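# Carry blue bin to hook's edge, lay hook beside

## Task

Move the blue bin, and no other bin, over the benches to the bench edge where the hook is currently lying; then set the hook next to that bin, lying flat on the bench, with its handle projecting past that same edge. At the end every bin stands upright, each bin's contents are still inside it, and neither bench has been shifted.

## Robot and tools

ROBOTS. Four i2rt Big YAM arms, arm1 to arm4, each ending in a five-fingered right hand. Two stand at negative y (arm1 near x=-0.448, y=-1.236; arm2 near x=+0.412, y=-1.262) and two at positive y (arm3 near x=+0.381, y=+1.208; arm4 near x=-0.349, y=+1.273), feet at about z=0.77 to 0.80 m. Each foot's own +x is its forward direction. A hand reaches roughly 1.07 m from the joint1 axis.

FRAME. Every pose is in one scene frame in metres, origin on the floor, +z up. Orientations are quaternions written w, x, y, z. The hand point sits 0.045 m in front of the palm; its +z runs along the straightened fingers, +y leaves the palm face, +x runs across the palm away from the thumb. Printed hand positions can be slightly wrong, worse when the arm is stretched.

MOVE. Each call may carry an optional part for arm1, arm2, arm3 and arm4 (one object per arm, arms left out get nothing new) plus "cameras". Inside an arm's part:
- "joints": absolute joint targets by name. joint1_rad -2.879 to 2.879 (turn about the foot, positive counter-clockwise seen from above, 0 points along the foot's +x); joint2_rad 0 to 3.141 (shoulder, 0 upper arm pointing back, larger lifts it up then forward); joint3_rad 0 to 3.019 (elbow, 0 folded, larger opens); joint4_rad -1.692 to 1.57 (hand pitch, positive tips fingers up); joint5_rad -1.57 to 1.57 (sideways swing, positive toward the arm's right); joint6_rad -2.094 to 2.094 (roll, positive clockwise viewed from behind the hand). All in radians. Finger keys hand_little, hand_ring, hand_middle, hand_index, hand_thumb_bend run -1 (curled) to +1 (straight); hand_thumb_turn +1 beside the palm, -1 opposite the fingers. hand_force_limit (-1 to 1) sets the closing force, about 0 to 10 N (15 N for thumb motors); hand_speed (-0.96 to 1) sets finger pace. Both are settings, not motions, and start near 0 and -0.8.
- "target": one list of seven numbers [x, y, z, qw, qx, qy, qz], an absolute hand-point pose in the scene frame. The hand travels a straight line to it from its current hand_target pose. With "target", "joints" may only hold the hand_ keys; anything else gets the call refused.
- "speed": top speed of that straight path, 0.002 to 4.3 m/s, default 0.25; rotation capped at twice that in rad/s.
- "min_time_s": 0.1 to 8 s, the shortest duration for that arm's joint motions.
All motions in one call begin together; hand paths in one call finish together. Paths do not avoid obstacles or other arms, and the hand can lag, wander off line, or overshoot, especially when the arm is near straight; a fast stretched arm may swing up to about 30 degrees beyond its goal. A hand path is cut off after 10 s, an action after 15 s. A very small move may not start at all.

"cameras": list of arm1_cam_wrist to arm4_cam_wrist, room_a, room_b, or ["all"]; [] for none. A misspelled name voids the call. A move with no action returns full state of all robots and every image. Wrist cameras sit at the little-finger side aimed at the hand point; with joint6_rad near -1.3 the view is upright.

OTHER TOOLS. wait {"seconds": 0 to 10, "cameras"} just lets time run and reports state. zoom_image {"camera", "region": [x0, y0, x1, y1]} gives a closer look at pixels of that camera's latest image (images are 672x504, region at most 504 square). show_instructions shows the reference page. finished_scene {"scene": 1} ends the scene permanently; the arrangement must hold without the robots.

RESULTS. "move" lists robots that got motion; "as last shown" marks an untouched robot whose status reads "not commanded". "hand" is the measured pose, "hand_target" the pose at the held joint targets. A hand is "done" within 1 cm and 2 degrees; "off_target" means resting elsewhere, maybe still pushing. "time_out" is a stop: the arm keeps pushing toward the target shown in "on_its_own". "joint command not followed" or "pose unreachable" means a safety check withheld the motion (finger targets still run); "not_followed" drops a hand target. If a move or wait is refused or stopped, later calls in the same reply are skipped. Joint velocities are rad/s; "within noise" means still. Joint torques are rough and biased. hand_stopped_by gives six words for little, ring, middle, index, thumb_bend, thumb_turn: moving, target, force, stalled or fault. The *_load_n values are fingertip forces in N, positive when pushed open; a lost grip shows as load dropping to near 0. MOTOR HOT appears near 85 °C; at 100 °C the arm goes limp for 30 to 60 s and affected keys read "limit_stop_at_motor_heat" until resent.

GRIPPING. A finger motor moves only when its target changes by at least 0.002; it halts at the target or when load reaches hand_force_limit, then locks. To grip harder, raise the limit and send a target further closed than the reading; to release, send a more open target. For gentle grasps close with hand_speed at -0.94 or lower. With the thumb turned fully in front, the hand wraps objects 0.035 to 0.065 m thick, or a handle down to about 0.025 m; thumb tip against index pad pinches light things. A fixed bracket on the little-finger side of the wrist juts out and can strike objects.

AVOID. Pressing two robots together, or closing a hand on another robot's fingers, ends the scene; the check lets hands and wrist cameras meet, so keep them apart. Do not knock anything off the work area or to the floor, drop items even a little, release moving objects, slam into fixed or heavy things, push the benches, or overload fingers with hard pushes, twists or fast swung loads. Joint-space moves can sweep the hand wide, so prefer moderate speeds. Objects may occasionally get nudged by outside pushes. Holding loads or stretching far heats motors, even while idle between calls.

Each tool is called as name(argument=value, ...) on one line, values as JSON.

Reference images:

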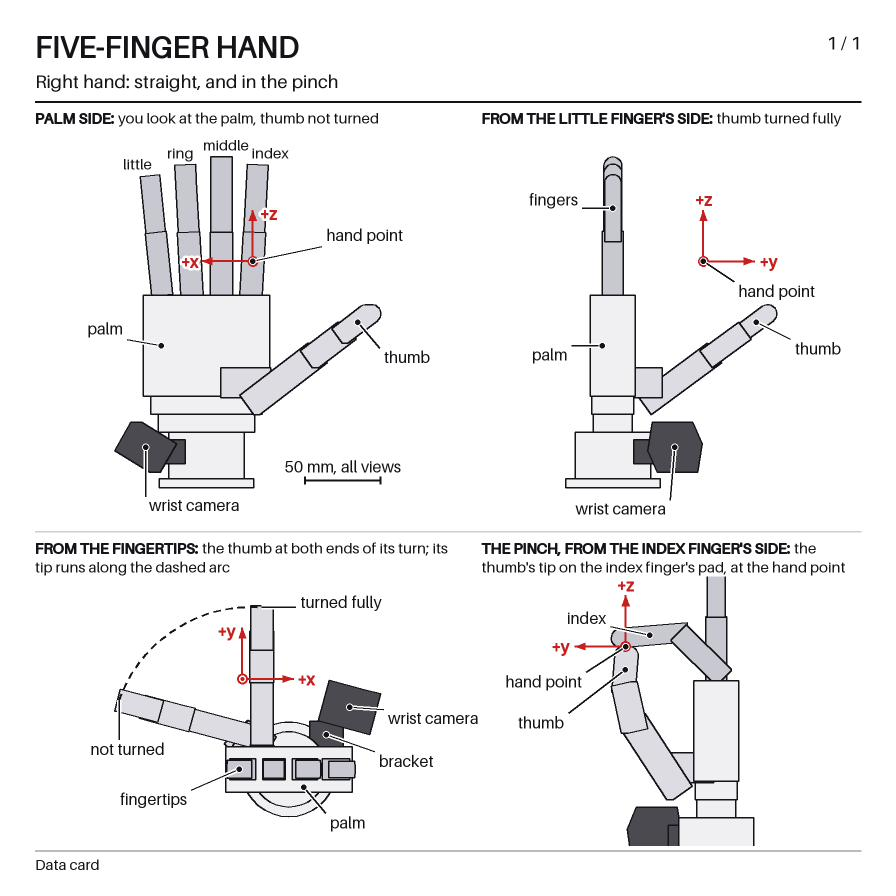

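## Session

move()

Scene clock: 0.00 s.
Joint torques (N m): no reading
Motor temperatures (°C): arm1=[30 31 30 33 28 32] | arm2=[31 28 30 30 32 30] | arm3=[28 30 31 31 32 30] | arm4=[29 30 29 31 29 29]
Heat: arm1: hottest joint4_rad 33 °C; arm2: hottest joint5_rad 32 °C; arm3: hottest joint5_rad 32 °C; arm4: hottest joint4_rad 31 °C.
Joint velocities: within noise
arm1.joint_positions: joint1_rad=-0.037 joint2_rad=+0.554 joint3_rad=+1.335 joint4_rad=-1.257 joint5_rad=-0.298 joint6_rad=-1.011 hand_little=+1.000 hand_ring=+1.000 hand_middle=+1.000 hand_index=+1.000 hand_thumb_turn=+1.000 hand_thumb_bend=+1.000 hand_force_limit=+0.000 hand_speed=-0.800
arm1.joint_status: not commanded
arm1.hand_stopped_by: target,target,target,target,target,target
arm1.little_load_n: 0.0
arm1.ring_load_n: 0.0
arm1.middle_load_n: 0.0
arm1.index_load_n: 0.0
arm1.thumb_bend_load_n: 0.0
arm1.thumb_turn_load_n: 0.0
arm1.hand: x=-0.4170 y=-1.0198 z=+1.2490 quat_wxyz=(-0.492, +0.754, +0.384, +0.204) (m; scene frame)
arm1.hand_target: x=-0.4175 y=-1.0216 z=+1.2568 quat_wxyz=(-0.498, +0.750, +0.383, +0.209) (m; scene frame)
arm1.hand_status: not commanded
arm2.joint_positions: joint1_rad=+0.142 joint2_rad=+0.612 joint3_rad=+1.479 joint4_rad=-1.291 joint5_rad=+0.235 joint6_rad=-1.394 hand_little=+1.000 hand_ring=+1.000 hand_middle=+1.000 hand_index=+1.000 hand_thumb_turn=+1.000 hand_thumb_bend=+1.000 hand_force_limit=+0.000 hand_speed=-0.800
arm2.joint_status: not commanded
arm2.hand_stopped_by: target,target,target,target,target,target
arm2.little_load_n: 0.0
arm2.ring_load_n: 0.0
arm2.middle_load_n: 0.0
arm2.index_load_n: 0.0
arm2.thumb_bend_load_n: 0.0
arm2.thumb_turn_load_n: 0.0
arm2.hand: x=+0.4659 y=-1.0357 z=+1.3564 quat_wxyz=(-0.400, +0.622, +0.560, +0.374) (m; scene frame)
arm2.hand_target: x=+0.4665 y=-1.0378 z=+1.3639 quat_wxyz=(-0.407, +0.619, +0.555, +0.378) (m; scene frame)
arm2.hand_status: not commanded
arm3.joint_positions: joint1_rad=+0.299 joint2_rad=+0.625 joint3_rad=+1.390 joint4_rad=-1.486 joint5_rad=-0.214 joint6_rad=-0.801 hand_little=+1.000 hand_ring=+1.000 hand_middle=+1.000 hand_index=+1.000 hand_thumb_turn=+1.000 hand_thumb_bend=+1.000 hand_force_limit=+0.000 hand_speed=-0.800
arm3.joint_status: not commanded
arm3.hand_stopped_by: target,target,target,target,target,target
arm3.little_load_n: 0.0
arm3.ring_load_n: 0.0
arm3.middle_load_n: 0.0
arm3.index_load_n: 0.0
arm3.thumb_bend_load_n: 0.0
arm3.thumb_turn_load_n: 0.0
arm3.hand: x=+0.4528 y=+1.0384 z=+1.2504 quat_wxyz=(+0.005, +0.513, -0.745, +0.427) (m; scene frame)
arm3.hand_target: x=+0.4526 y=+1.0388 z=+1.2569 quat_wxyz=(+0.008, +0.511, -0.741, +0.435) (m; scene frame)
arm3.hand_status: not commanded
arm4.joint_positions: joint1_rad=-0.132 joint2_rad=+0.623 joint3_rad=+1.313 joint4_rad=-1.619 joint5_rad=-0.111 joint6_rad=-1.429 hand_little=+1.000 hand_ring=+1.000 hand_middle=+1.000 hand_index=+1.000 hand_thumb_turn=+1.000 hand_thumb_bend=+1.000 hand_force_limit=+0.000 hand_speed=-0.800
arm4.joint_status: not commanded
arm4.hand_stopped_by: target,target,target,target,target,target
arm4.little_load_n: 0.0
arm4.ring_load_n: 0.0
arm4.middle_load_n: 0.0
arm4.index_load_n: 0.0
arm4.thumb_bend_load_n: 0.0
arm4.thumb_turn_load_n: 0.0
arm4.hand: x=-0.4218 y=+1.1057 z=+1.1781 quat_wxyz=(+0.205, +0.540, -0.779, +0.243) (m; scene frame)
arm4.hand_target: x=-0.4220 y=+1.1043 z=+1.1880 quat_wxyz=(+0.215, +0.539, -0.775, +0.252) (m; scene frame)
arm4.hand_status: not commanded
pictures: arm1_cam_wrist, arm2_cam_wrist, arm3_cam_wrist, arm4_cam_wrist, room_a, room_b

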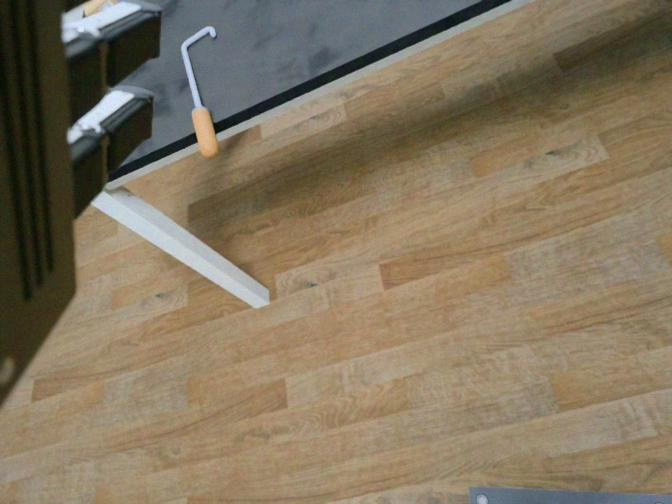

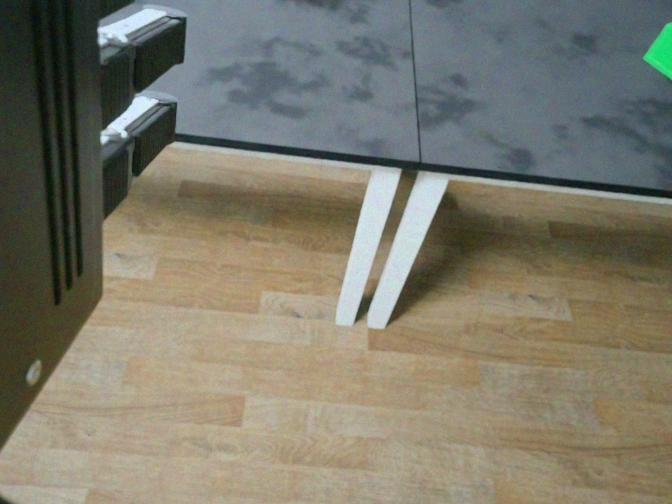

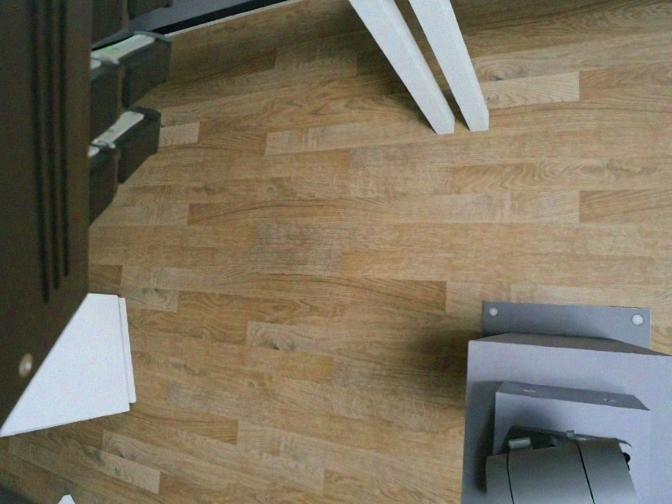

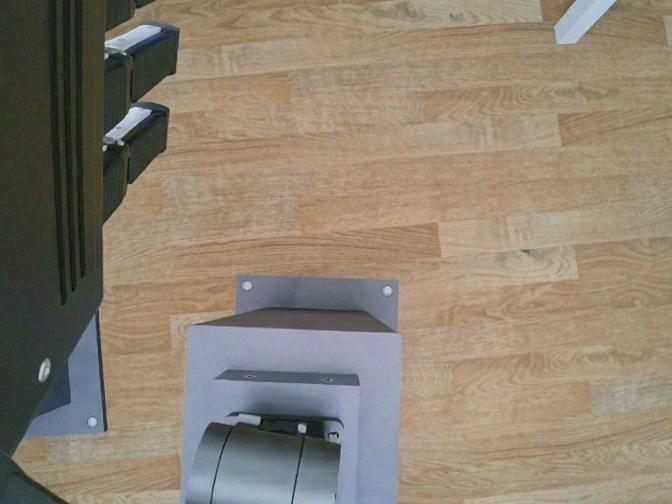

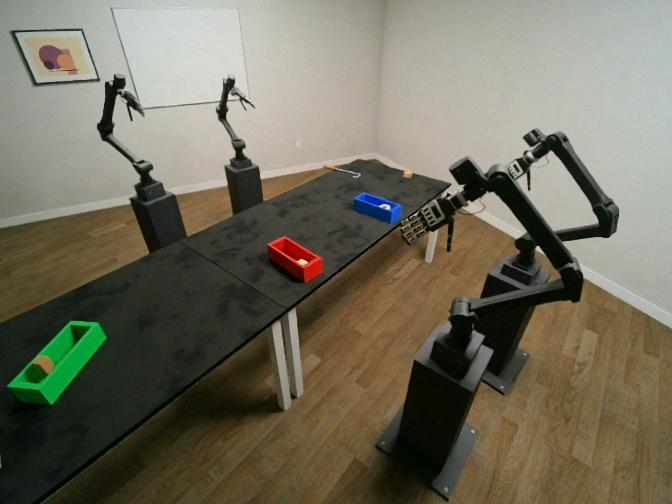

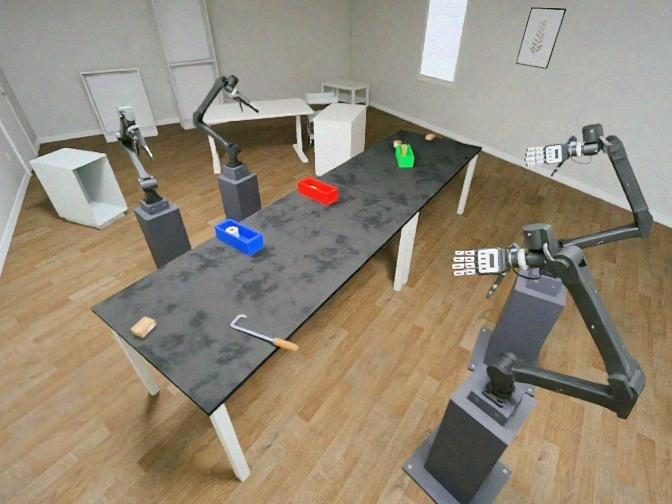

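zoom_image(camera="room_b", region=[80, 170, 380, 400])

zoom_image(camera="room_a", region=[260, 140, 480, 300])

zoom_image(camera="arm1_cam_wrist", region=[60, 0, 360, 220])

Scaled by 1.680 from the camera's image (finer frame: 960x720).

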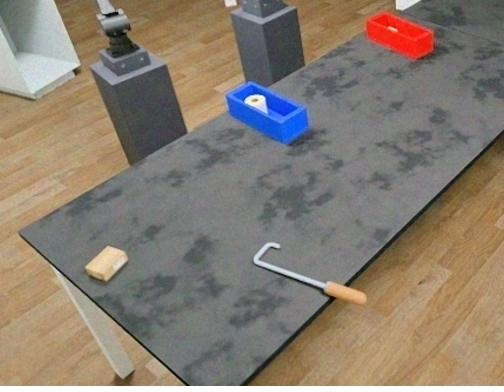

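Scaled by 2.291 from the camera's image (finer frame: 960x720).

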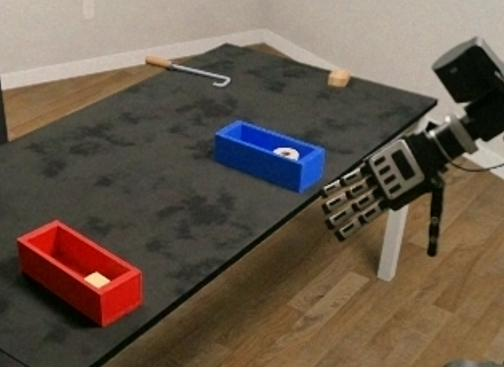

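Scaled by 1.680 from the camera's image (finer frame: 960x720).

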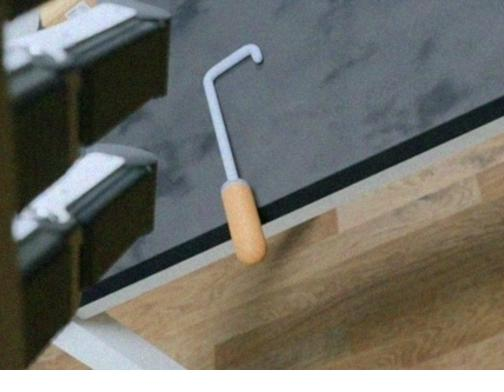

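move(arm1={"joints": {"joint4_rad": -1.0, "joint1_rad": 0.15}, "min_time_s": 2}, arm3={"joints": {"joint4_rad": -0.8}, "min_time_s": 2}, arm4={"joints": {"joint4_rad": -0.8}, "min_time_s": 2}, cameras=["arm1_cam_wrist", "arm3_cam_wrist", "arm4_cam_wrist"])

Scene clock: 54.87 s.
Joint torques (N m): arm1=[0.67 3.66 11.26 3.28 -0.04 0.12] | arm2=[-2.43 2.14 7.64 2.36 0.07 -0.05] | arm3=[0.73 1.26 8.91 2.78 0.2 -0.14] | arm4=[-0.44 1.55 8.18 3.52 0.15 0.05]
Motor temperatures (°C): arm1=[30 31 34 33 28 32] | arm2=[31 28 34 30 32 30] | arm3=[28 30 34 31 32 30] | arm4=[29 30 31 31 29 29]
Heat: arm1: hottest joint3_rad 34 °C; arm2: hottest joint3_rad 34 °C; arm3: hottest joint3_rad 34 °C; arm4: hottest joint3_rad 31 °C.
move: arm1 done; arm3 done; arm4 done
Joint velocities: within noise
arm1.joint_positions: joint1_rad=+0.141 joint2_rad=+0.554 joint3_rad=+1.335 joint4_rad=-1.021 joint5_rad=-0.298 joint6_rad=-1.011 hand_little=+1.000 hand_ring=+1.000 hand_middle=+1.000 hand_index=+1.000 hand_thumb_turn=+1.000 hand_thumb_bend=+1.000 hand_force_limit=+0.000 hand_speed=-0.800
arm1.joint_status: all done
arm1.hand_stopped_by: target,target,target,target,target,target
arm1.little_load_n: 0.0
arm1.ring_load_n: -0.5
arm1.middle_load_n: 0.0
arm1.index_load_n: 0.0
arm1.thumb_bend_load_n: 0.0
arm1.thumb_turn_load_n: -0.5
arm1.hand: x=-0.4537 y=-0.9827 z=+1.3040 quat_wxyz=(-0.585, +0.651, +0.432, +0.218)
arm1.hand_target: x=-0.4557 y=-0.9836 z=+1.3170 quat_wxyz=(-0.597, +0.638, +0.431, +0.224)
arm1.hand_status: not commanded
arm2: as last shown
arm3.joint_positions: joint1_rad=+0.299 joint2_rad=+0.625 joint3_rad=+1.390 joint4_rad=-0.819 joint5_rad=-0.214 joint6_rad=-0.801 hand_little=+1.000 hand_ring=+1.000 hand_middle=+1.000 hand_index=+1.000 hand_thumb_turn=+1.000 hand_thumb_bend=+1.000 hand_force_limit=+0.000 hand_speed=-0.800
arm3.joint_status: all done
arm3.hand_stopped_by: target,target,target,target,target,target
arm3.little_load_n: 0.0
arm3.ring_load_n: 0.0
arm3.middle_load_n: 0.0
arm3.index_load_n: 0.0
arm3.thumb_bend_load_n: 0.5
arm3.thumb_turn_load_n: 0.0
arm3.hand: x=+0.4835 y=+0.9396 z=+1.3986 quat_wxyz=(+0.092, +0.439, -0.572, +0.687)
arm3.hand_target: x=+0.4828 y=+0.9413 z=+1.4113 quat_wxyz=(+0.096, +0.434, -0.561, +0.698)
arm3.hand_status: not commanded
arm4.joint_positions: joint1_rad=-0.132 joint2_rad=+0.623 joint3_rad=+1.312 joint4_rad=-0.832 joint5_rad=-0.111 joint6_rad=-1.429 hand_little=+1.000 hand_ring=+1.000 hand_middle=+1.000 hand_index=+1.000 hand_thumb_turn=+1.000 hand_thumb_bend=+1.000 hand_force_limit=+0.000 hand_speed=-0.800
arm4.joint_status: all done
arm4.hand_stopped_by: target,target,target,target,target,target
arm4.little_load_n: 0.0
arm4.ring_load_n: 0.0
arm4.middle_load_n: 0.0
arm4.index_load_n: 0.0
arm4.thumb_bend_load_n: 0.0
arm4.thumb_turn_load_n: 0.0
arm4.hand: x=-0.4533 y=+0.9766 z=+1.3421 quat_wxyz=(+0.464, +0.451, -0.606, +0.462)
arm4.hand_target: x=-0.4527 y=+0.9775 z=+1.3627 quat_wxyz=(+0.480, +0.443, -0.591, +0.474)
arm4.hand_status: not commanded

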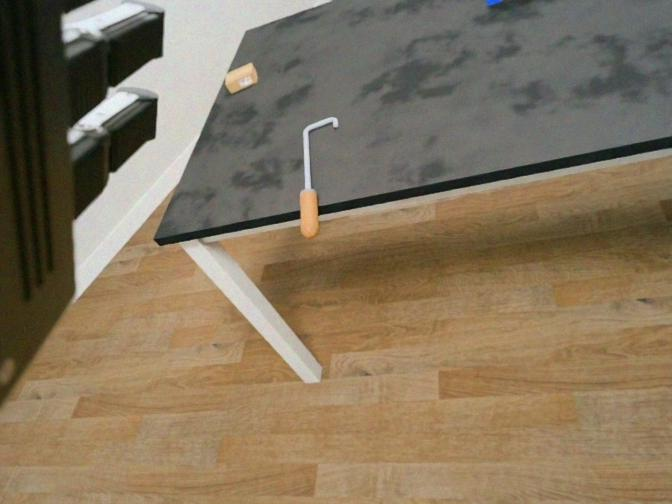

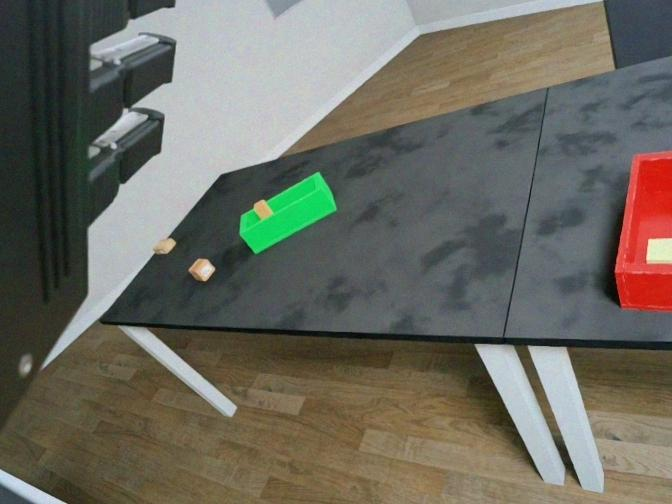

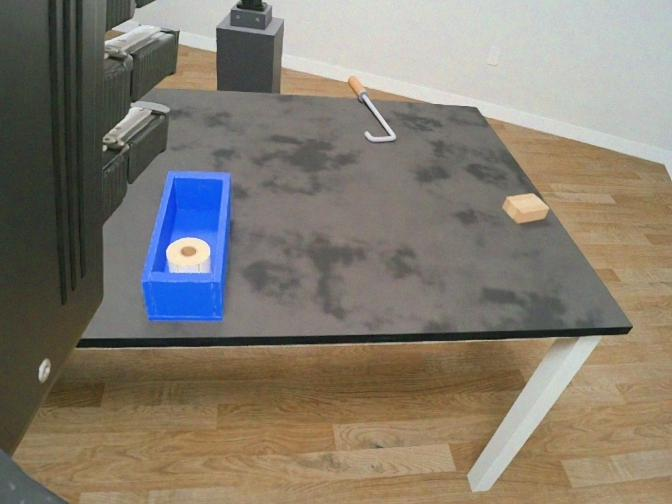

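move(arm1={"target": [-0.643, -0.588, 1.064, -0.585, 0.651, 0.432, 0.218], "speed": 0.25}, arm4={"target": [-0.267, 0.711, 1.038, 0.464, 0.451, -0.606, 0.462], "speed": 0.25}, cameras=["arm1_cam_wrist", "arm4_cam_wrist", "room_a", "room_b"])

Scene clock: 233.63 s.
Joint torques (N m): arm1=[0.38 -9.35 17.24 3.22 0.28 0.32] | arm2=[-2.14 2.73 7.54 2.4 0.05 -0.01] | arm3=[0.79 2.08 8.87 2.61 0.15 -0.05] | arm4=[0.15 -9.76 8.7 3.4 0.54 0.2]
Motor temperatures (°C): arm1=[30 30 38 33 28 31] | arm2=[31 29 36 31 32 30] | arm3=[28 30 37 32 32 30] | arm4=[29 30 33 32 29 29]
Heat: arm1: hottest joint3_rad 38 °C; arm2: hottest joint3_rad 36 °C; arm3: hottest joint3_rad 37 °C; arm4: hottest joint3_rad 33 °C.
move: arm1 off_target; arm4 off_target
Joint velocities: within noise
arm1.joint_positions: joint1_rad=+0.586 joint2_rad=+1.488 joint3_rad=+1.189 joint4_rad=+0.007 joint5_rad=+0.135 joint6_rad=-0.926 hand_little=+1.000 hand_ring=+1.000 hand_middle=+1.000 hand_index=+1.000 hand_thumb_turn=+1.000 hand_thumb_bend=+1.000 hand_force_limit=+0.000 hand_speed=-0.800
arm1.joint_status: not commanded
arm1.hand_stopped_by: target,target,target,target,target,target
arm1.little_load_n: 0.0
arm1.ring_load_n: 0.0
arm1.middle_load_n: 0.0
arm1.index_load_n: 0.0
arm1.thumb_bend_load_n: 0.0
arm1.thumb_turn_load_n: 0.0
arm1.hand: x=-0.6342 y=-0.6042 z=+1.0370 quat_wxyz=(-0.559, +0.661, +0.451, +0.218)
arm1.hand_target: x=-0.6449 y=-0.5887 z=+1.0551 quat_wxyz=(-0.578, +0.655, +0.436, +0.216)
arm1.hand_status: off_target (0.033 m and 3.9 deg from the pose sent, 0.499 m and 0.1 deg at the start)
arm2, arm3: as last shown
arm3.thumb_bend_load_n: 0.0
arm3.hand_target: x=+0.4828 y=+0.9413 z=+1.4112 quat_wxyz=(+0.096, +0.434, -0.561, +0.698)
arm4.joint_positions: joint1_rad=+0.518 joint2_rad=+1.347 joint3_rad=+0.859 joint4_rad=+0.243 joint5_rad=+0.520 joint6_rad=-1.345 hand_little=+1.000 hand_ring=+1.000 hand_middle=+1.000 hand_index=+1.000 hand_thumb_turn=+1.000 hand_thumb_bend=+1.000 hand_force_limit=+0.000 hand_speed=-0.800
arm4.joint_status: not commanded
arm4.hand_stopped_by: target,target,target,target,target,target
arm4.little_load_n: 0.0
arm4.ring_load_n: 0.0
arm4.middle_load_n: 0.0
arm4.index_load_n: 0.0
arm4.thumb_bend_load_n: 0.0
arm4.thumb_turn_load_n: 0.0
arm4.hand: x=-0.2696 y=+0.7178 z=+1.0078 quat_wxyz=(+0.457, +0.484, -0.610, +0.431)
arm4.hand_target: x=-0.2622 y=+0.7108 z=+1.0316 quat_wxyz=(+0.459, +0.460, -0.605, +0.459)
arm4.hand_status: off_target (0.031 m and 5.2 deg from the pose sent, 0.445 m and 0.1 deg at the start)

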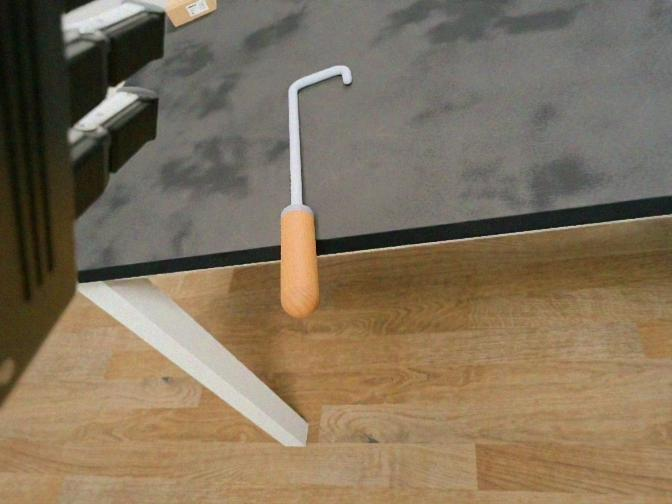

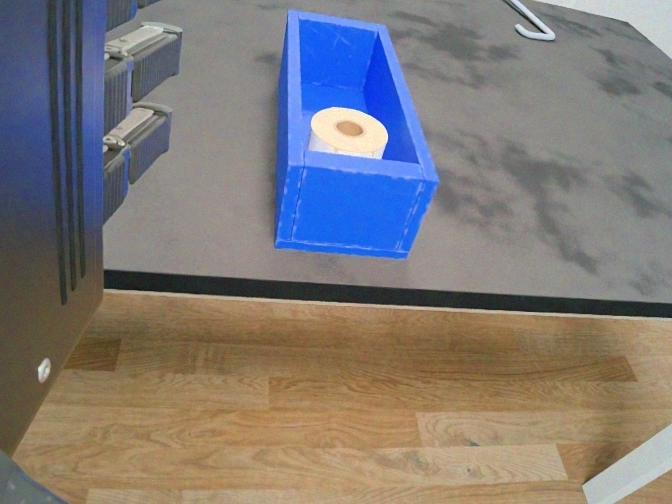

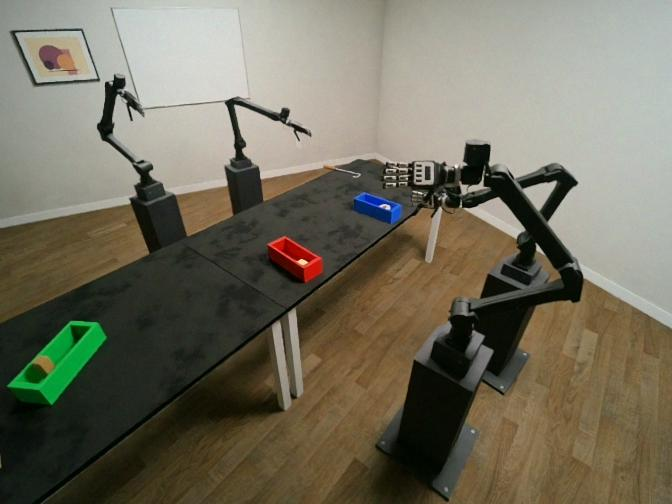

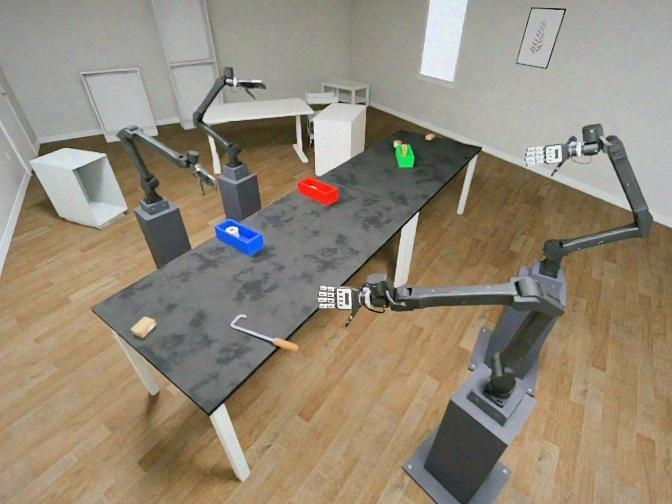

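zoom_image(camera="room_b", region=[420, 200, 620, 500])

zoom_image(camera="room_b", region=[80, 100, 330, 300])

zoom_image(camera="room_a", region=[80, 120, 330, 300])

zoom_image(camera="room_a", region=[360, 180, 600, 500])

Scaled by 1.680 from the camera's image (finer frame: 960x720).

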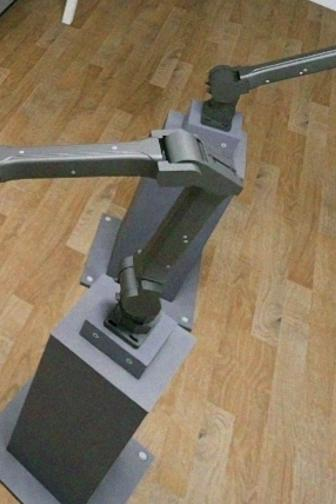

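Scaled by 2.016 from the camera's image (finer frame: 960x720).

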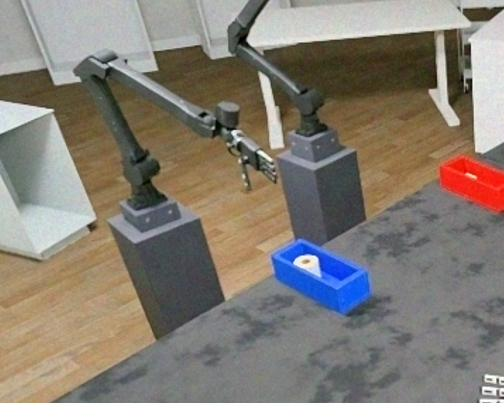

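Scaled by 2.016 from the camera's image (finer frame: 960x720).

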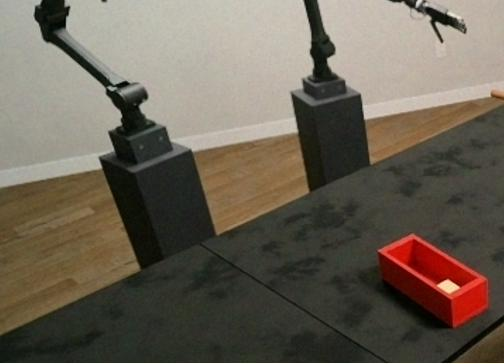

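Scaled by 1.575 from the camera's image (finer frame: 960x720).

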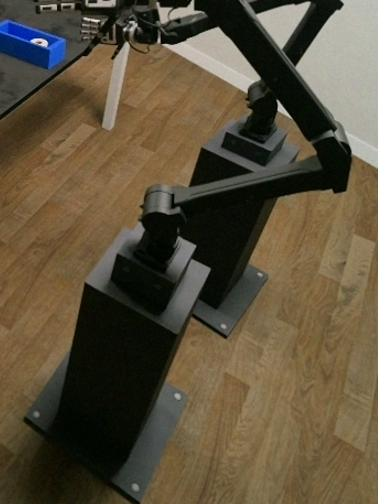

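move(arm1={"target": [-0.76, -0.45, 0.89, 0.3536, -0.6124, -0.6124, 0.3536], "speed": 0.2, "joints": {"hand_speed": 0.0, "hand_thumb_turn": -1.0}}, cameras=["arm1_cam_wrist", "room_b"])

Scene clock: 296.10 s.
Joint torques (N m): arm1=[-0.38 -20.78 16.18 1.1 -0.95 0.03] | arm2=[-2.37 2.49 7.5 2.29 0.05 -0.04] | arm3=[1.32 2.26 8.94 2.7 0.16 -0.04] | arm4=[0.32 -9.88 8.73 3.43 0.54 0.18]
Motor temperatures (°C): arm1=[30 32 44 33 28 31] | arm2=[31 29 37 31 31 30] | arm3=[28 30 38 32 32 30] | arm4=[29 31 34 32 29 29]
Heat: arm1: hottest joint3_rad 44 °C; arm2: hottest joint3_rad 37 °C; arm3: hottest joint3_rad 38 °C; arm4: hottest joint3_rad 34 °C.
move: arm1 off_target
Joint velocities: within noise
arm1.joint_positions: joint1_rad=+0.428 joint2_rad=+2.646 joint3_rad=+2.875 joint4_rad=-1.190 joint5_rad=-1.000 joint6_rad=-0.958 hand_little=+1.000 hand_ring=+1.000 hand_middle=+1.000 hand_index=+1.000 hand_thumb_turn=-1.000 hand_thumb_bend=+1.000 hand_force_limit=+0.000 hand_speed=+0.000
arm1.joint_status: all done
arm1.hand_stopped_by: target,target,target,target,target,target
arm1.little_load_n: 0.0
arm1.ring_load_n: 0.0
arm1.middle_load_n: 0.0
arm1.index_load_n: 0.0
arm1.thumb_bend_load_n: 0.0
arm1.thumb_turn_load_n: 0.0
arm1.hand: x=-0.7652 y=-0.4577 z=+0.9050 quat_wxyz=(-0.413, +0.618, +0.584, -0.327)
arm1.hand_target: x=-0.7603 y=-0.4527 z=+0.8893 quat_wxyz=(-0.413, +0.617, +0.584, -0.328)
arm1.hand_status: off_target (0.018 m and 8.2 deg from the pose sent, 0.247 m and 73.5 deg at the start; a joint's target at an end of its range on 21 of 130 steps)
arm2, arm3, arm4: as last shown

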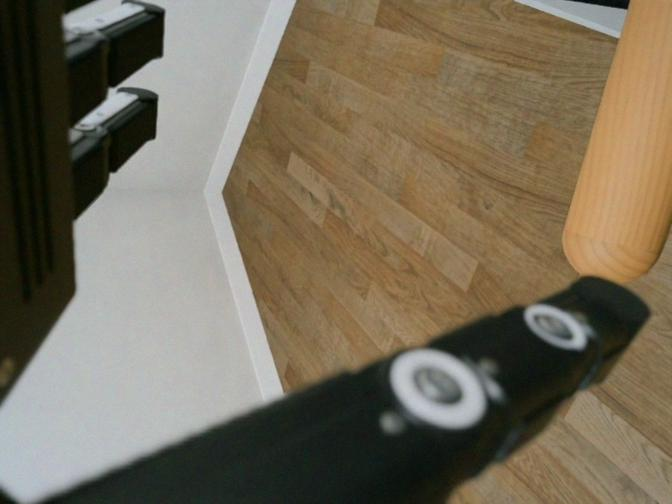

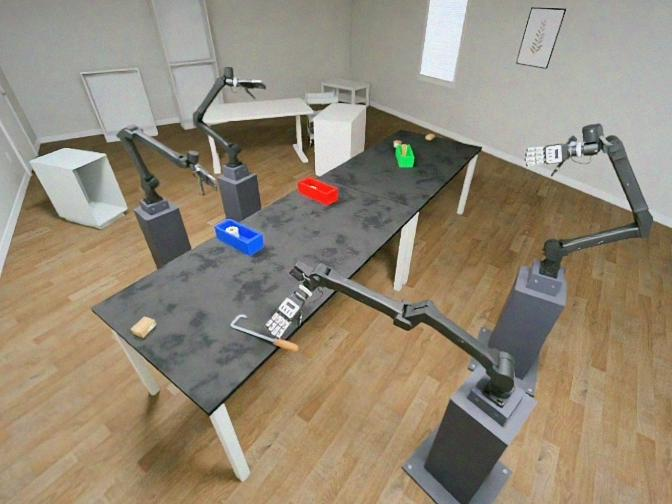

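move(arm1={"target": [-0.775, -0.45, 0.86, 0.4565, -0.5637, -0.535, 0.4332], "speed": 0.12}, cameras=["arm1_cam_wrist", "room_b"])

Scene clock: 348.73 s.
Joint torques (N m): arm1=[-0.97 -24.59 10.76 2.45 -0.7 0.27] | arm2=[-2.02 2.32 7.51 2.45 0.06 -0.05] | arm3=[0.38 1.79 8.95 2.54 0.12 -0.07] | arm4=[0.32 -9.7 8.83 3.41 0.56 0.18]
Motor temperatures (°C): arm1=[30 39 50 33 29 31] | arm2=[31 29 37 31 31 30] | arm3=[28 30 38 32 32 30] | arm4=[29 31 35 32 29 29]
Heat: arm1: hottest joint3_rad 50 °C; arm2: hottest joint3_rad 37 °C; arm3: hottest joint3_rad 38 °C; arm4: hottest joint3_rad 35 °C.
move: arm1 done
Joint velocities: within noise
arm1.joint_positions: joint1_rad=+0.407 joint2_rad=+2.639 joint3_rad=+2.599 joint4_rad=-0.715 joint5_rad=-1.261 joint6_rad=-0.735 hand_little=+1.000 hand_ring=+1.000 hand_middle=+1.000 hand_index=+1.000 hand_thumb_turn=-1.000 hand_thumb_bend=+1.000 hand_force_limit=+0.000 hand_speed=+0.000
arm1.joint_status: not commanded
arm1.hand_stopped_by: target,target,target,target,target,target
arm1.little_load_n: 0.0
arm1.ring_load_n: 0.0
arm1.middle_load_n: -0.5
arm1.index_load_n: 0.0
arm1.thumb_bend_load_n: 0.0
arm1.thumb_turn_load_n: 0.0
arm1.hand: x=-0.7818 y=-0.4527 z=+0.8584 quat_wxyz=(-0.455, +0.558, +0.542, -0.433)
arm1.hand_target: x=-0.7759 y=-0.4511 z=+0.8602 quat_wxyz=(-0.456, +0.563, +0.536, -0.434)
arm1.hand_status: done (0.007 m and 1.0 deg from the pose sent, 0.047 m and 15.5 deg at the start)
arm2, arm3, arm4: as last shown
arm3.index_load_n: -0.5

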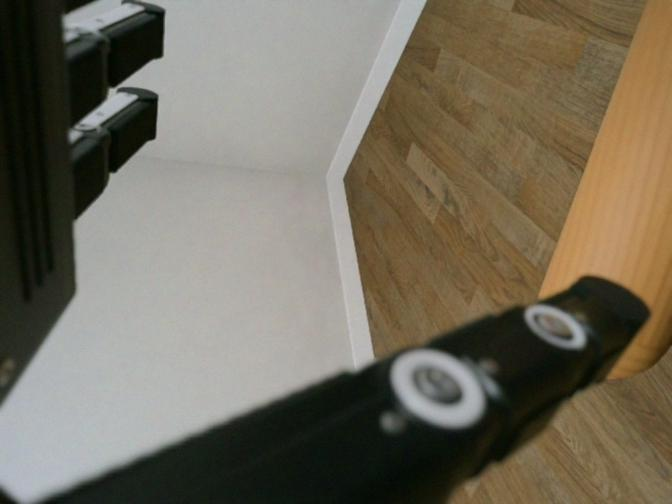

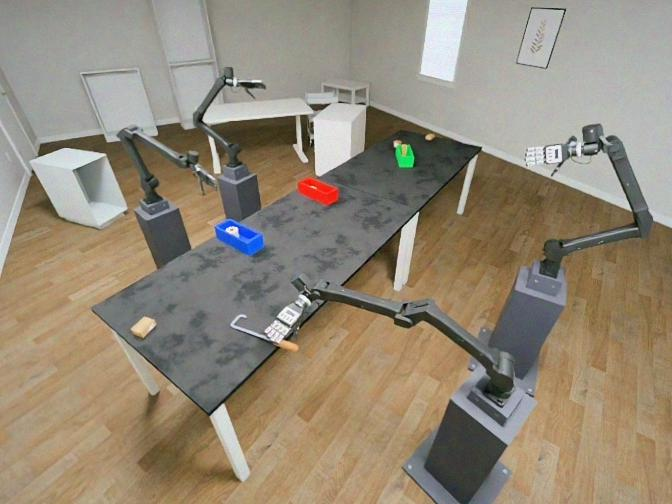

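zoom_image(camera="arm1_cam_wrist", region=[420, 0, 672, 504])

zoom_image(camera="room_b", region=[210, 260, 350, 370])

Scaled by 1.000.

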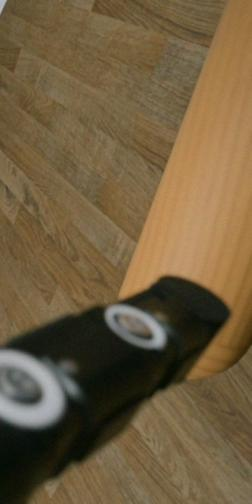

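Scaled by 3.600 from the camera's image (finer frame: 960x720).

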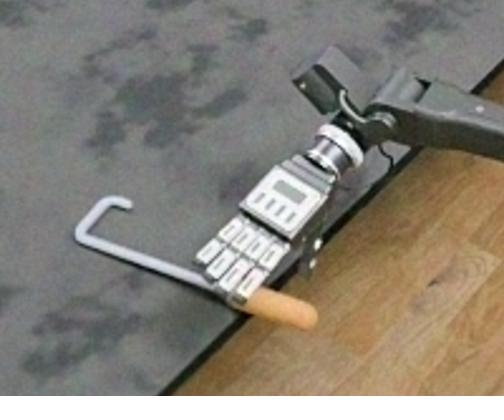

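move(arm1={"target": [-0.745, -0.440, 0.855, 0.4565, -0.5637, -0.535, 0.4332], "speed": 0.1}, cameras=["arm1_cam_wrist", "room_b"])

zoom_image(camera="room_b", region=[210, 260, 350, 370])

Scene clock: 379.33 s.
Joint torques (N m): arm1=[0.67 -21.07 16.7 1.06 -0.97 -0.05] | arm2=[-2.02 2.55 7.6 2.33 0.05 -0.04] | arm3=[0.91 2.37 8.73 2.74 0.11 -0.07] | arm4=[0.62 -9.76 8.7 3.34 0.53 0.19]
Motor temperatures (°C): arm1=[30 39 44 33 29 31] | arm2=[31 29 37 31 31 30] | arm3=[28 30 38 32 32 30] | arm4=[29 31 35 32 29 29]
Heat: arm1: hottest joint3_rad 44 °C; arm2: hottest joint3_rad 37 °C; arm3: hottest joint3_rad 38 °C; arm4: hottest joint3_rad 35 °C.
move: arm1 off_target
Joint velocities: within noise
arm1.joint_positions: joint1_rad=+0.354 joint2_rad=+2.639 joint3_rad=+2.624 joint4_rad=-0.781 joint5_rad=-1.280 joint6_rad=-0.756 hand_little=+1.000 hand_ring=+1.000 hand_middle=+1.000 hand_index=+1.000 hand_thumb_turn=-1.000 hand_thumb_bend=+1.000 hand_force_limit=+0.000 hand_speed=+0.000
arm1.joint_status: not commanded
arm1.hand_stopped_by: target,target,target,target,target,target
arm1.little_load_n: 0.0
arm1.ring_load_n: 0.0
arm1.middle_load_n: 0.0
arm1.index_load_n: -0.5
arm1.thumb_bend_load_n: 0.0
arm1.thumb_turn_load_n: 0.0
arm1.hand: x=-0.7405 y=-0.4437 z=+0.8672 quat_wxyz=(-0.458, +0.571, +0.526, -0.433)
arm1.hand_target: x=-0.7434 y=-0.4401 z=+0.8550 quat_wxyz=(-0.460, +0.565, +0.532, -0.432)
arm1.hand_status: off_target (0.014 m and 1.3 deg from the pose sent, 0.039 m and 1.0 deg at the start)
arm2, arm3, arm4: as last shown
arm3.index_load_n: 0.0
arm4.index_load_n: 0.5

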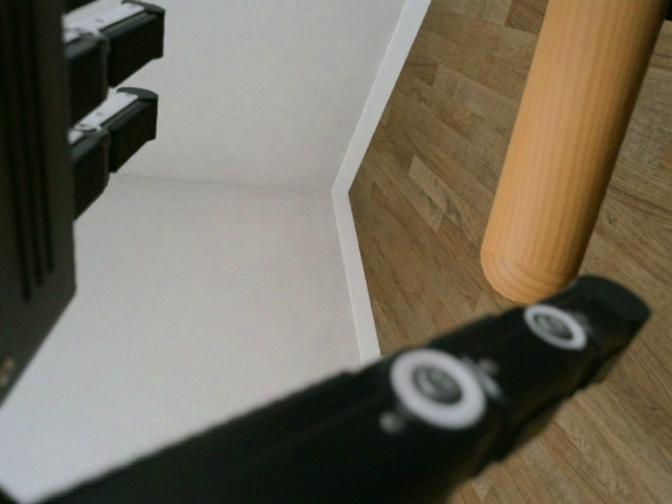

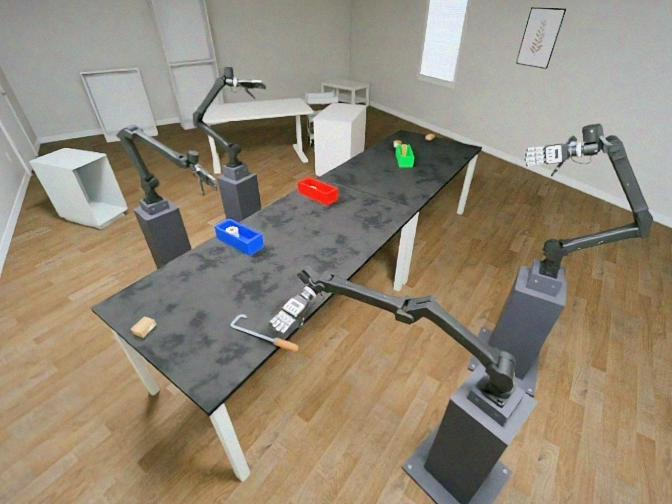

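Scaled by 3.600 from the camera's image (finer frame: 960x720).

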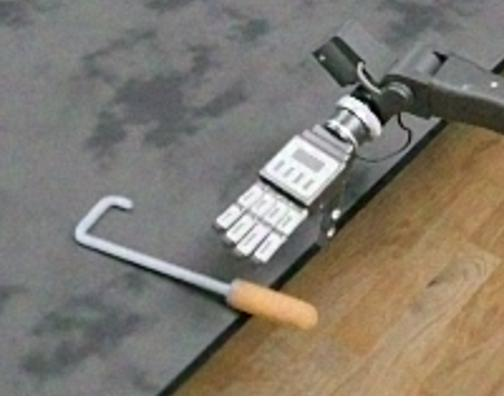

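move(arm1={"target": [-0.757, -0.440, 0.815, 0.4565, -0.5637, -0.535, 0.4332], "speed": 0.08}, cameras=["arm1_cam_wrist", "room_b"])

zoom_image(camera="room_b", region=[210, 260, 350, 370])

Scene clock: 385.53 s.
Joint torques (N m): arm1=[0.03 -20.89 11.4 2.5 -0.53 0.02] | arm2=[-1.9 2.2 7.5 2.41 0.04 -0.06] | arm3=[1.2 2.26 8.68 2.71 0.19 -0.08] | arm4=[0.44 -9.47 8.73 3.33 0.55 0.16]
Motor temperatures (°C): arm1=[30 39 45 33 29 31] | arm2=[31 29 37 31 31 30] | arm3=[28 30 38 32 32 30] | arm4=[29 31 35 32 29 29]
Heat: arm1: hottest joint3_rad 45 °C; arm2: hottest joint3_rad 37 °C; arm3: hottest joint3_rad 38 °C; arm4: hottest joint3_rad 35 °C.
move: arm1 off_target
Joint velocities: within noise
arm1.joint_positions: joint1_rad=+0.370 joint2_rad=+2.651 joint3_rad=+2.618 joint4_rad=-0.722 joint5_rad=-1.281 joint6_rad=-0.757 hand_little=+1.000 hand_ring=+1.000 hand_middle=+1.000 hand_index=+1.000 hand_thumb_turn=-1.000 hand_thumb_bend=+1.000 hand_force_limit=+0.000 hand_speed=+0.000
arm1.joint_status: not commanded
arm1.hand_stopped_by: target,target,target,target,target,target
arm1.little_load_n: 0.0
arm1.ring_load_n: 0.0
arm1.middle_load_n: 0.0
arm1.index_load_n: 0.0
arm1.thumb_bend_load_n: 0.0
arm1.thumb_turn_load_n: 0.0
arm1.hand: x=-0.7537 y=-0.4409 z=+0.8582 quat_wxyz=(-0.468, +0.556, +0.538, -0.427)
arm1.hand_target: x=-0.7575 y=-0.4434 z=+0.8153 quat_wxyz=(-0.456, +0.563, +0.536, -0.433)
arm1.hand_status: off_target (0.043 m and 1.7 deg from the pose sent, 0.055 m and 1.3 deg at the start)
arm2, arm3, arm4: as last shown
arm4.index_load_n: 0.0

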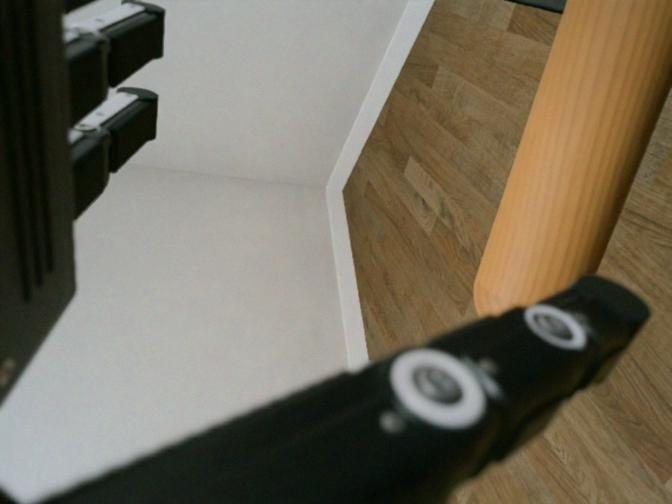

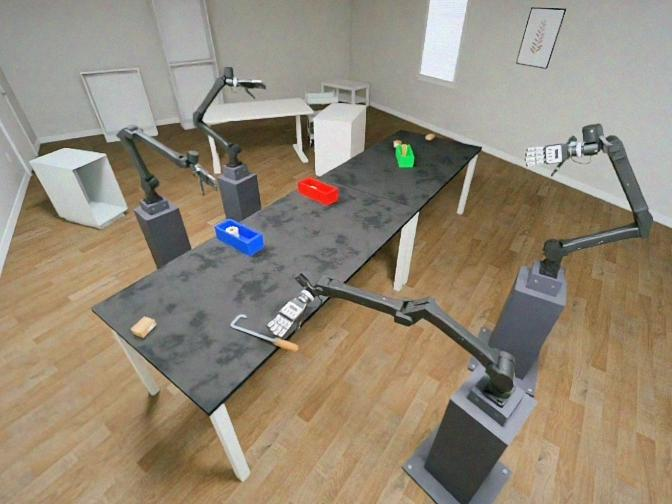

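Scaled by 3.600 from the camera's image (finer frame: 960x720).

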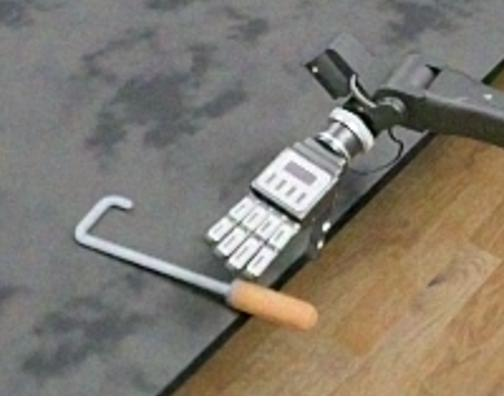

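wait(seconds=0.5, cameras=["arm1_cam_wrist"])

Scene clock: 389.73 s.
Joint torques (N m): arm1=[0.56 -20.66 11.44 2.39 -0.54 0.04] | arm2=[-2.02 2.26 7.6 2.35 0.07 -0.03] | arm3=[0.26 2.02 8.7 2.76 0.16 -0.06] | arm4=[0.73 -9.82 8.85 3.45 0.53 0.18]
Motor temperatures (°C): arm1=[30 40 45 33 29 31] | arm2=[31 29 37 31 31 30] | arm3=[28 30 38 32 32 30] | arm4=[29 31 35 32 29 29]
Heat: arm1: hottest joint3_rad 45 °C; arm2: hottest joint3_rad 37 °C; arm3: hottest joint3_rad 38 °C; arm4: hottest joint3_rad 35 °C.
Joint velocities: within noise
arm1.joint_positions: joint1_rad=+0.370 joint2_rad=+2.651 joint3_rad=+2.618 joint4_rad=-0.722 joint5_rad=-1.281 joint6_rad=-0.757 hand_little=+1.000 hand_ring=+1.000 hand_middle=+1.000 hand_index=+1.000 hand_thumb_turn=-1.000 hand_thumb_bend=+1.000 hand_force_limit=+0.000 hand_speed=+0.000
arm1.joint_status: not commanded
arm1.hand_stopped_by: target,target,target,target,target,target
arm1.little_load_n: 0.0
arm1.ring_load_n: 0.0
arm1.middle_load_n: -0.5
arm1.index_load_n: 0.0
arm1.thumb_bend_load_n: 0.0
arm1.thumb_turn_load_n: 0.5
arm1.hand: x=-0.7537 y=-0.4409 z=+0.8582 quat_wxyz=(-0.468, +0.556, +0.538, -0.427)
arm1.hand_target: x=-0.7575 y=-0.4434 z=+0.8153 quat_wxyz=(-0.456, +0.563, +0.536, -0.433)
arm1.hand_status: off_target (0.043 m and 1.7 deg from the pose sent, 0.055 m and 1.3 deg at the start)
arm2.joint_positions: joint1_rad=+0.142 joint2_rad=+0.612 joint3_rad=+1.479 joint4_rad=-1.291 joint5_rad=+0.235 joint6_rad=-1.394 hand_little=+1.000 hand_ring=+1.000 hand_middle=+1.000 hand_index=+1.000 hand_thumb_turn=+1.000 hand_thumb_bend=+1.000 hand_force_limit=+0.000 hand_speed=-0.800
arm2.joint_status: not commanded
arm2.hand_stopped_by: target,target,target,target,target,target
arm2.little_load_n: 0.0
arm2.ring_load_n: 0.0
arm2.middle_load_n: 0.0
arm2.index_load_n: 0.0
arm2.thumb_bend_load_n: 0.0
arm2.thumb_turn_load_n: 0.0
arm2.hand: x=+0.4659 y=-1.0357 z=+1.3564 quat_wxyz=(-0.400, +0.622, +0.560, +0.374)
arm2.hand_target: x=+0.4665 y=-1.0378 z=+1.3639 quat_wxyz=(-0.407, +0.619, +0.555, +0.378)
arm2.hand_status: not commanded
arm3.joint_positions: joint1_rad=+0.299 joint2_rad=+0.625 joint3_rad=+1.390 joint4_rad=-0.819 joint5_rad=-0.214 joint6_rad=-0.801 hand_little=+1.000 hand_ring=+1.000 hand_middle=+1.000 hand_index=+1.000 hand_thumb_turn=+1.000 hand_thumb_bend=+1.000 hand_force_limit=+0.000 hand_speed=-0.800
arm3.joint_status: not commanded
arm3.hand_stopped_by: target,target,target,target,target,target
arm3.little_load_n: 0.0
arm3.ring_load_n: 0.0
arm3.middle_load_n: 0.0
arm3.index_load_n: 0.0
arm3.thumb_bend_load_n: 0.0
arm3.thumb_turn_load_n: 0.0
arm3.hand: x=+0.4835 y=+0.9396 z=+1.3986 quat_wxyz=(+0.092, +0.439, -0.572, +0.687)
arm3.hand_target: x=+0.4828 y=+0.9413 z=+1.4112 quat_wxyz=(+0.096, +0.434, -0.561, +0.698)
arm3.hand_status: not commanded
arm4.joint_positions: joint1_rad=+0.518 joint2_rad=+1.347 joint3_rad=+0.859 joint4_rad=+0.243 joint5_rad=+0.520 joint6_rad=-1.345 hand_little=+1.000 hand_ring=+1.000 hand_middle=+1.000 hand_index=+1.000 hand_thumb_turn=+1.000 hand_thumb_bend=+1.000 hand_force_limit=+0.000 hand_speed=-0.800
arm4.joint_status: not commanded
arm4.hand_stopped_by: target,target,target,target,target,target
arm4.little_load_n: 0.0
arm4.ring_load_n: 0.0
arm4.middle_load_n: -0.5
arm4.index_load_n: 0.0
arm4.thumb_bend_load_n: 0.5
arm4.thumb_turn_load_n: 0.0
arm4.hand: x=-0.2696 y=+0.7178 z=+1.0078 quat_wxyz=(+0.457, +0.484, -0.610, +0.431)
arm4.hand_target: x=-0.2622 y=+0.7108 z=+1.0316 quat_wxyz=(+0.459, +0.460, -0.605, +0.459)
arm4.hand_status: not commanded
wait: 0.50 s; at rest from the start

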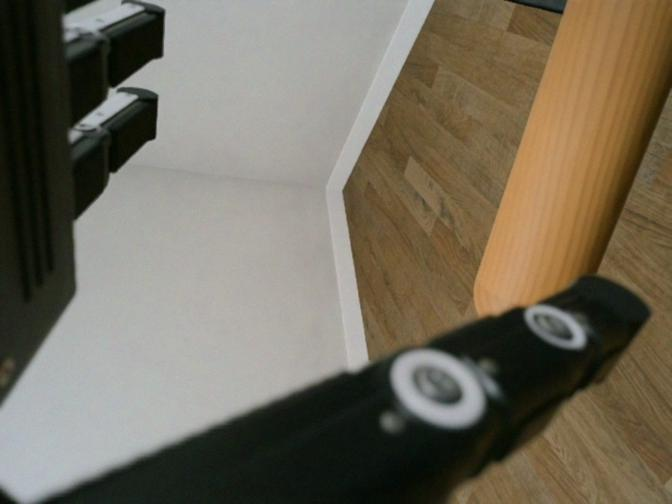

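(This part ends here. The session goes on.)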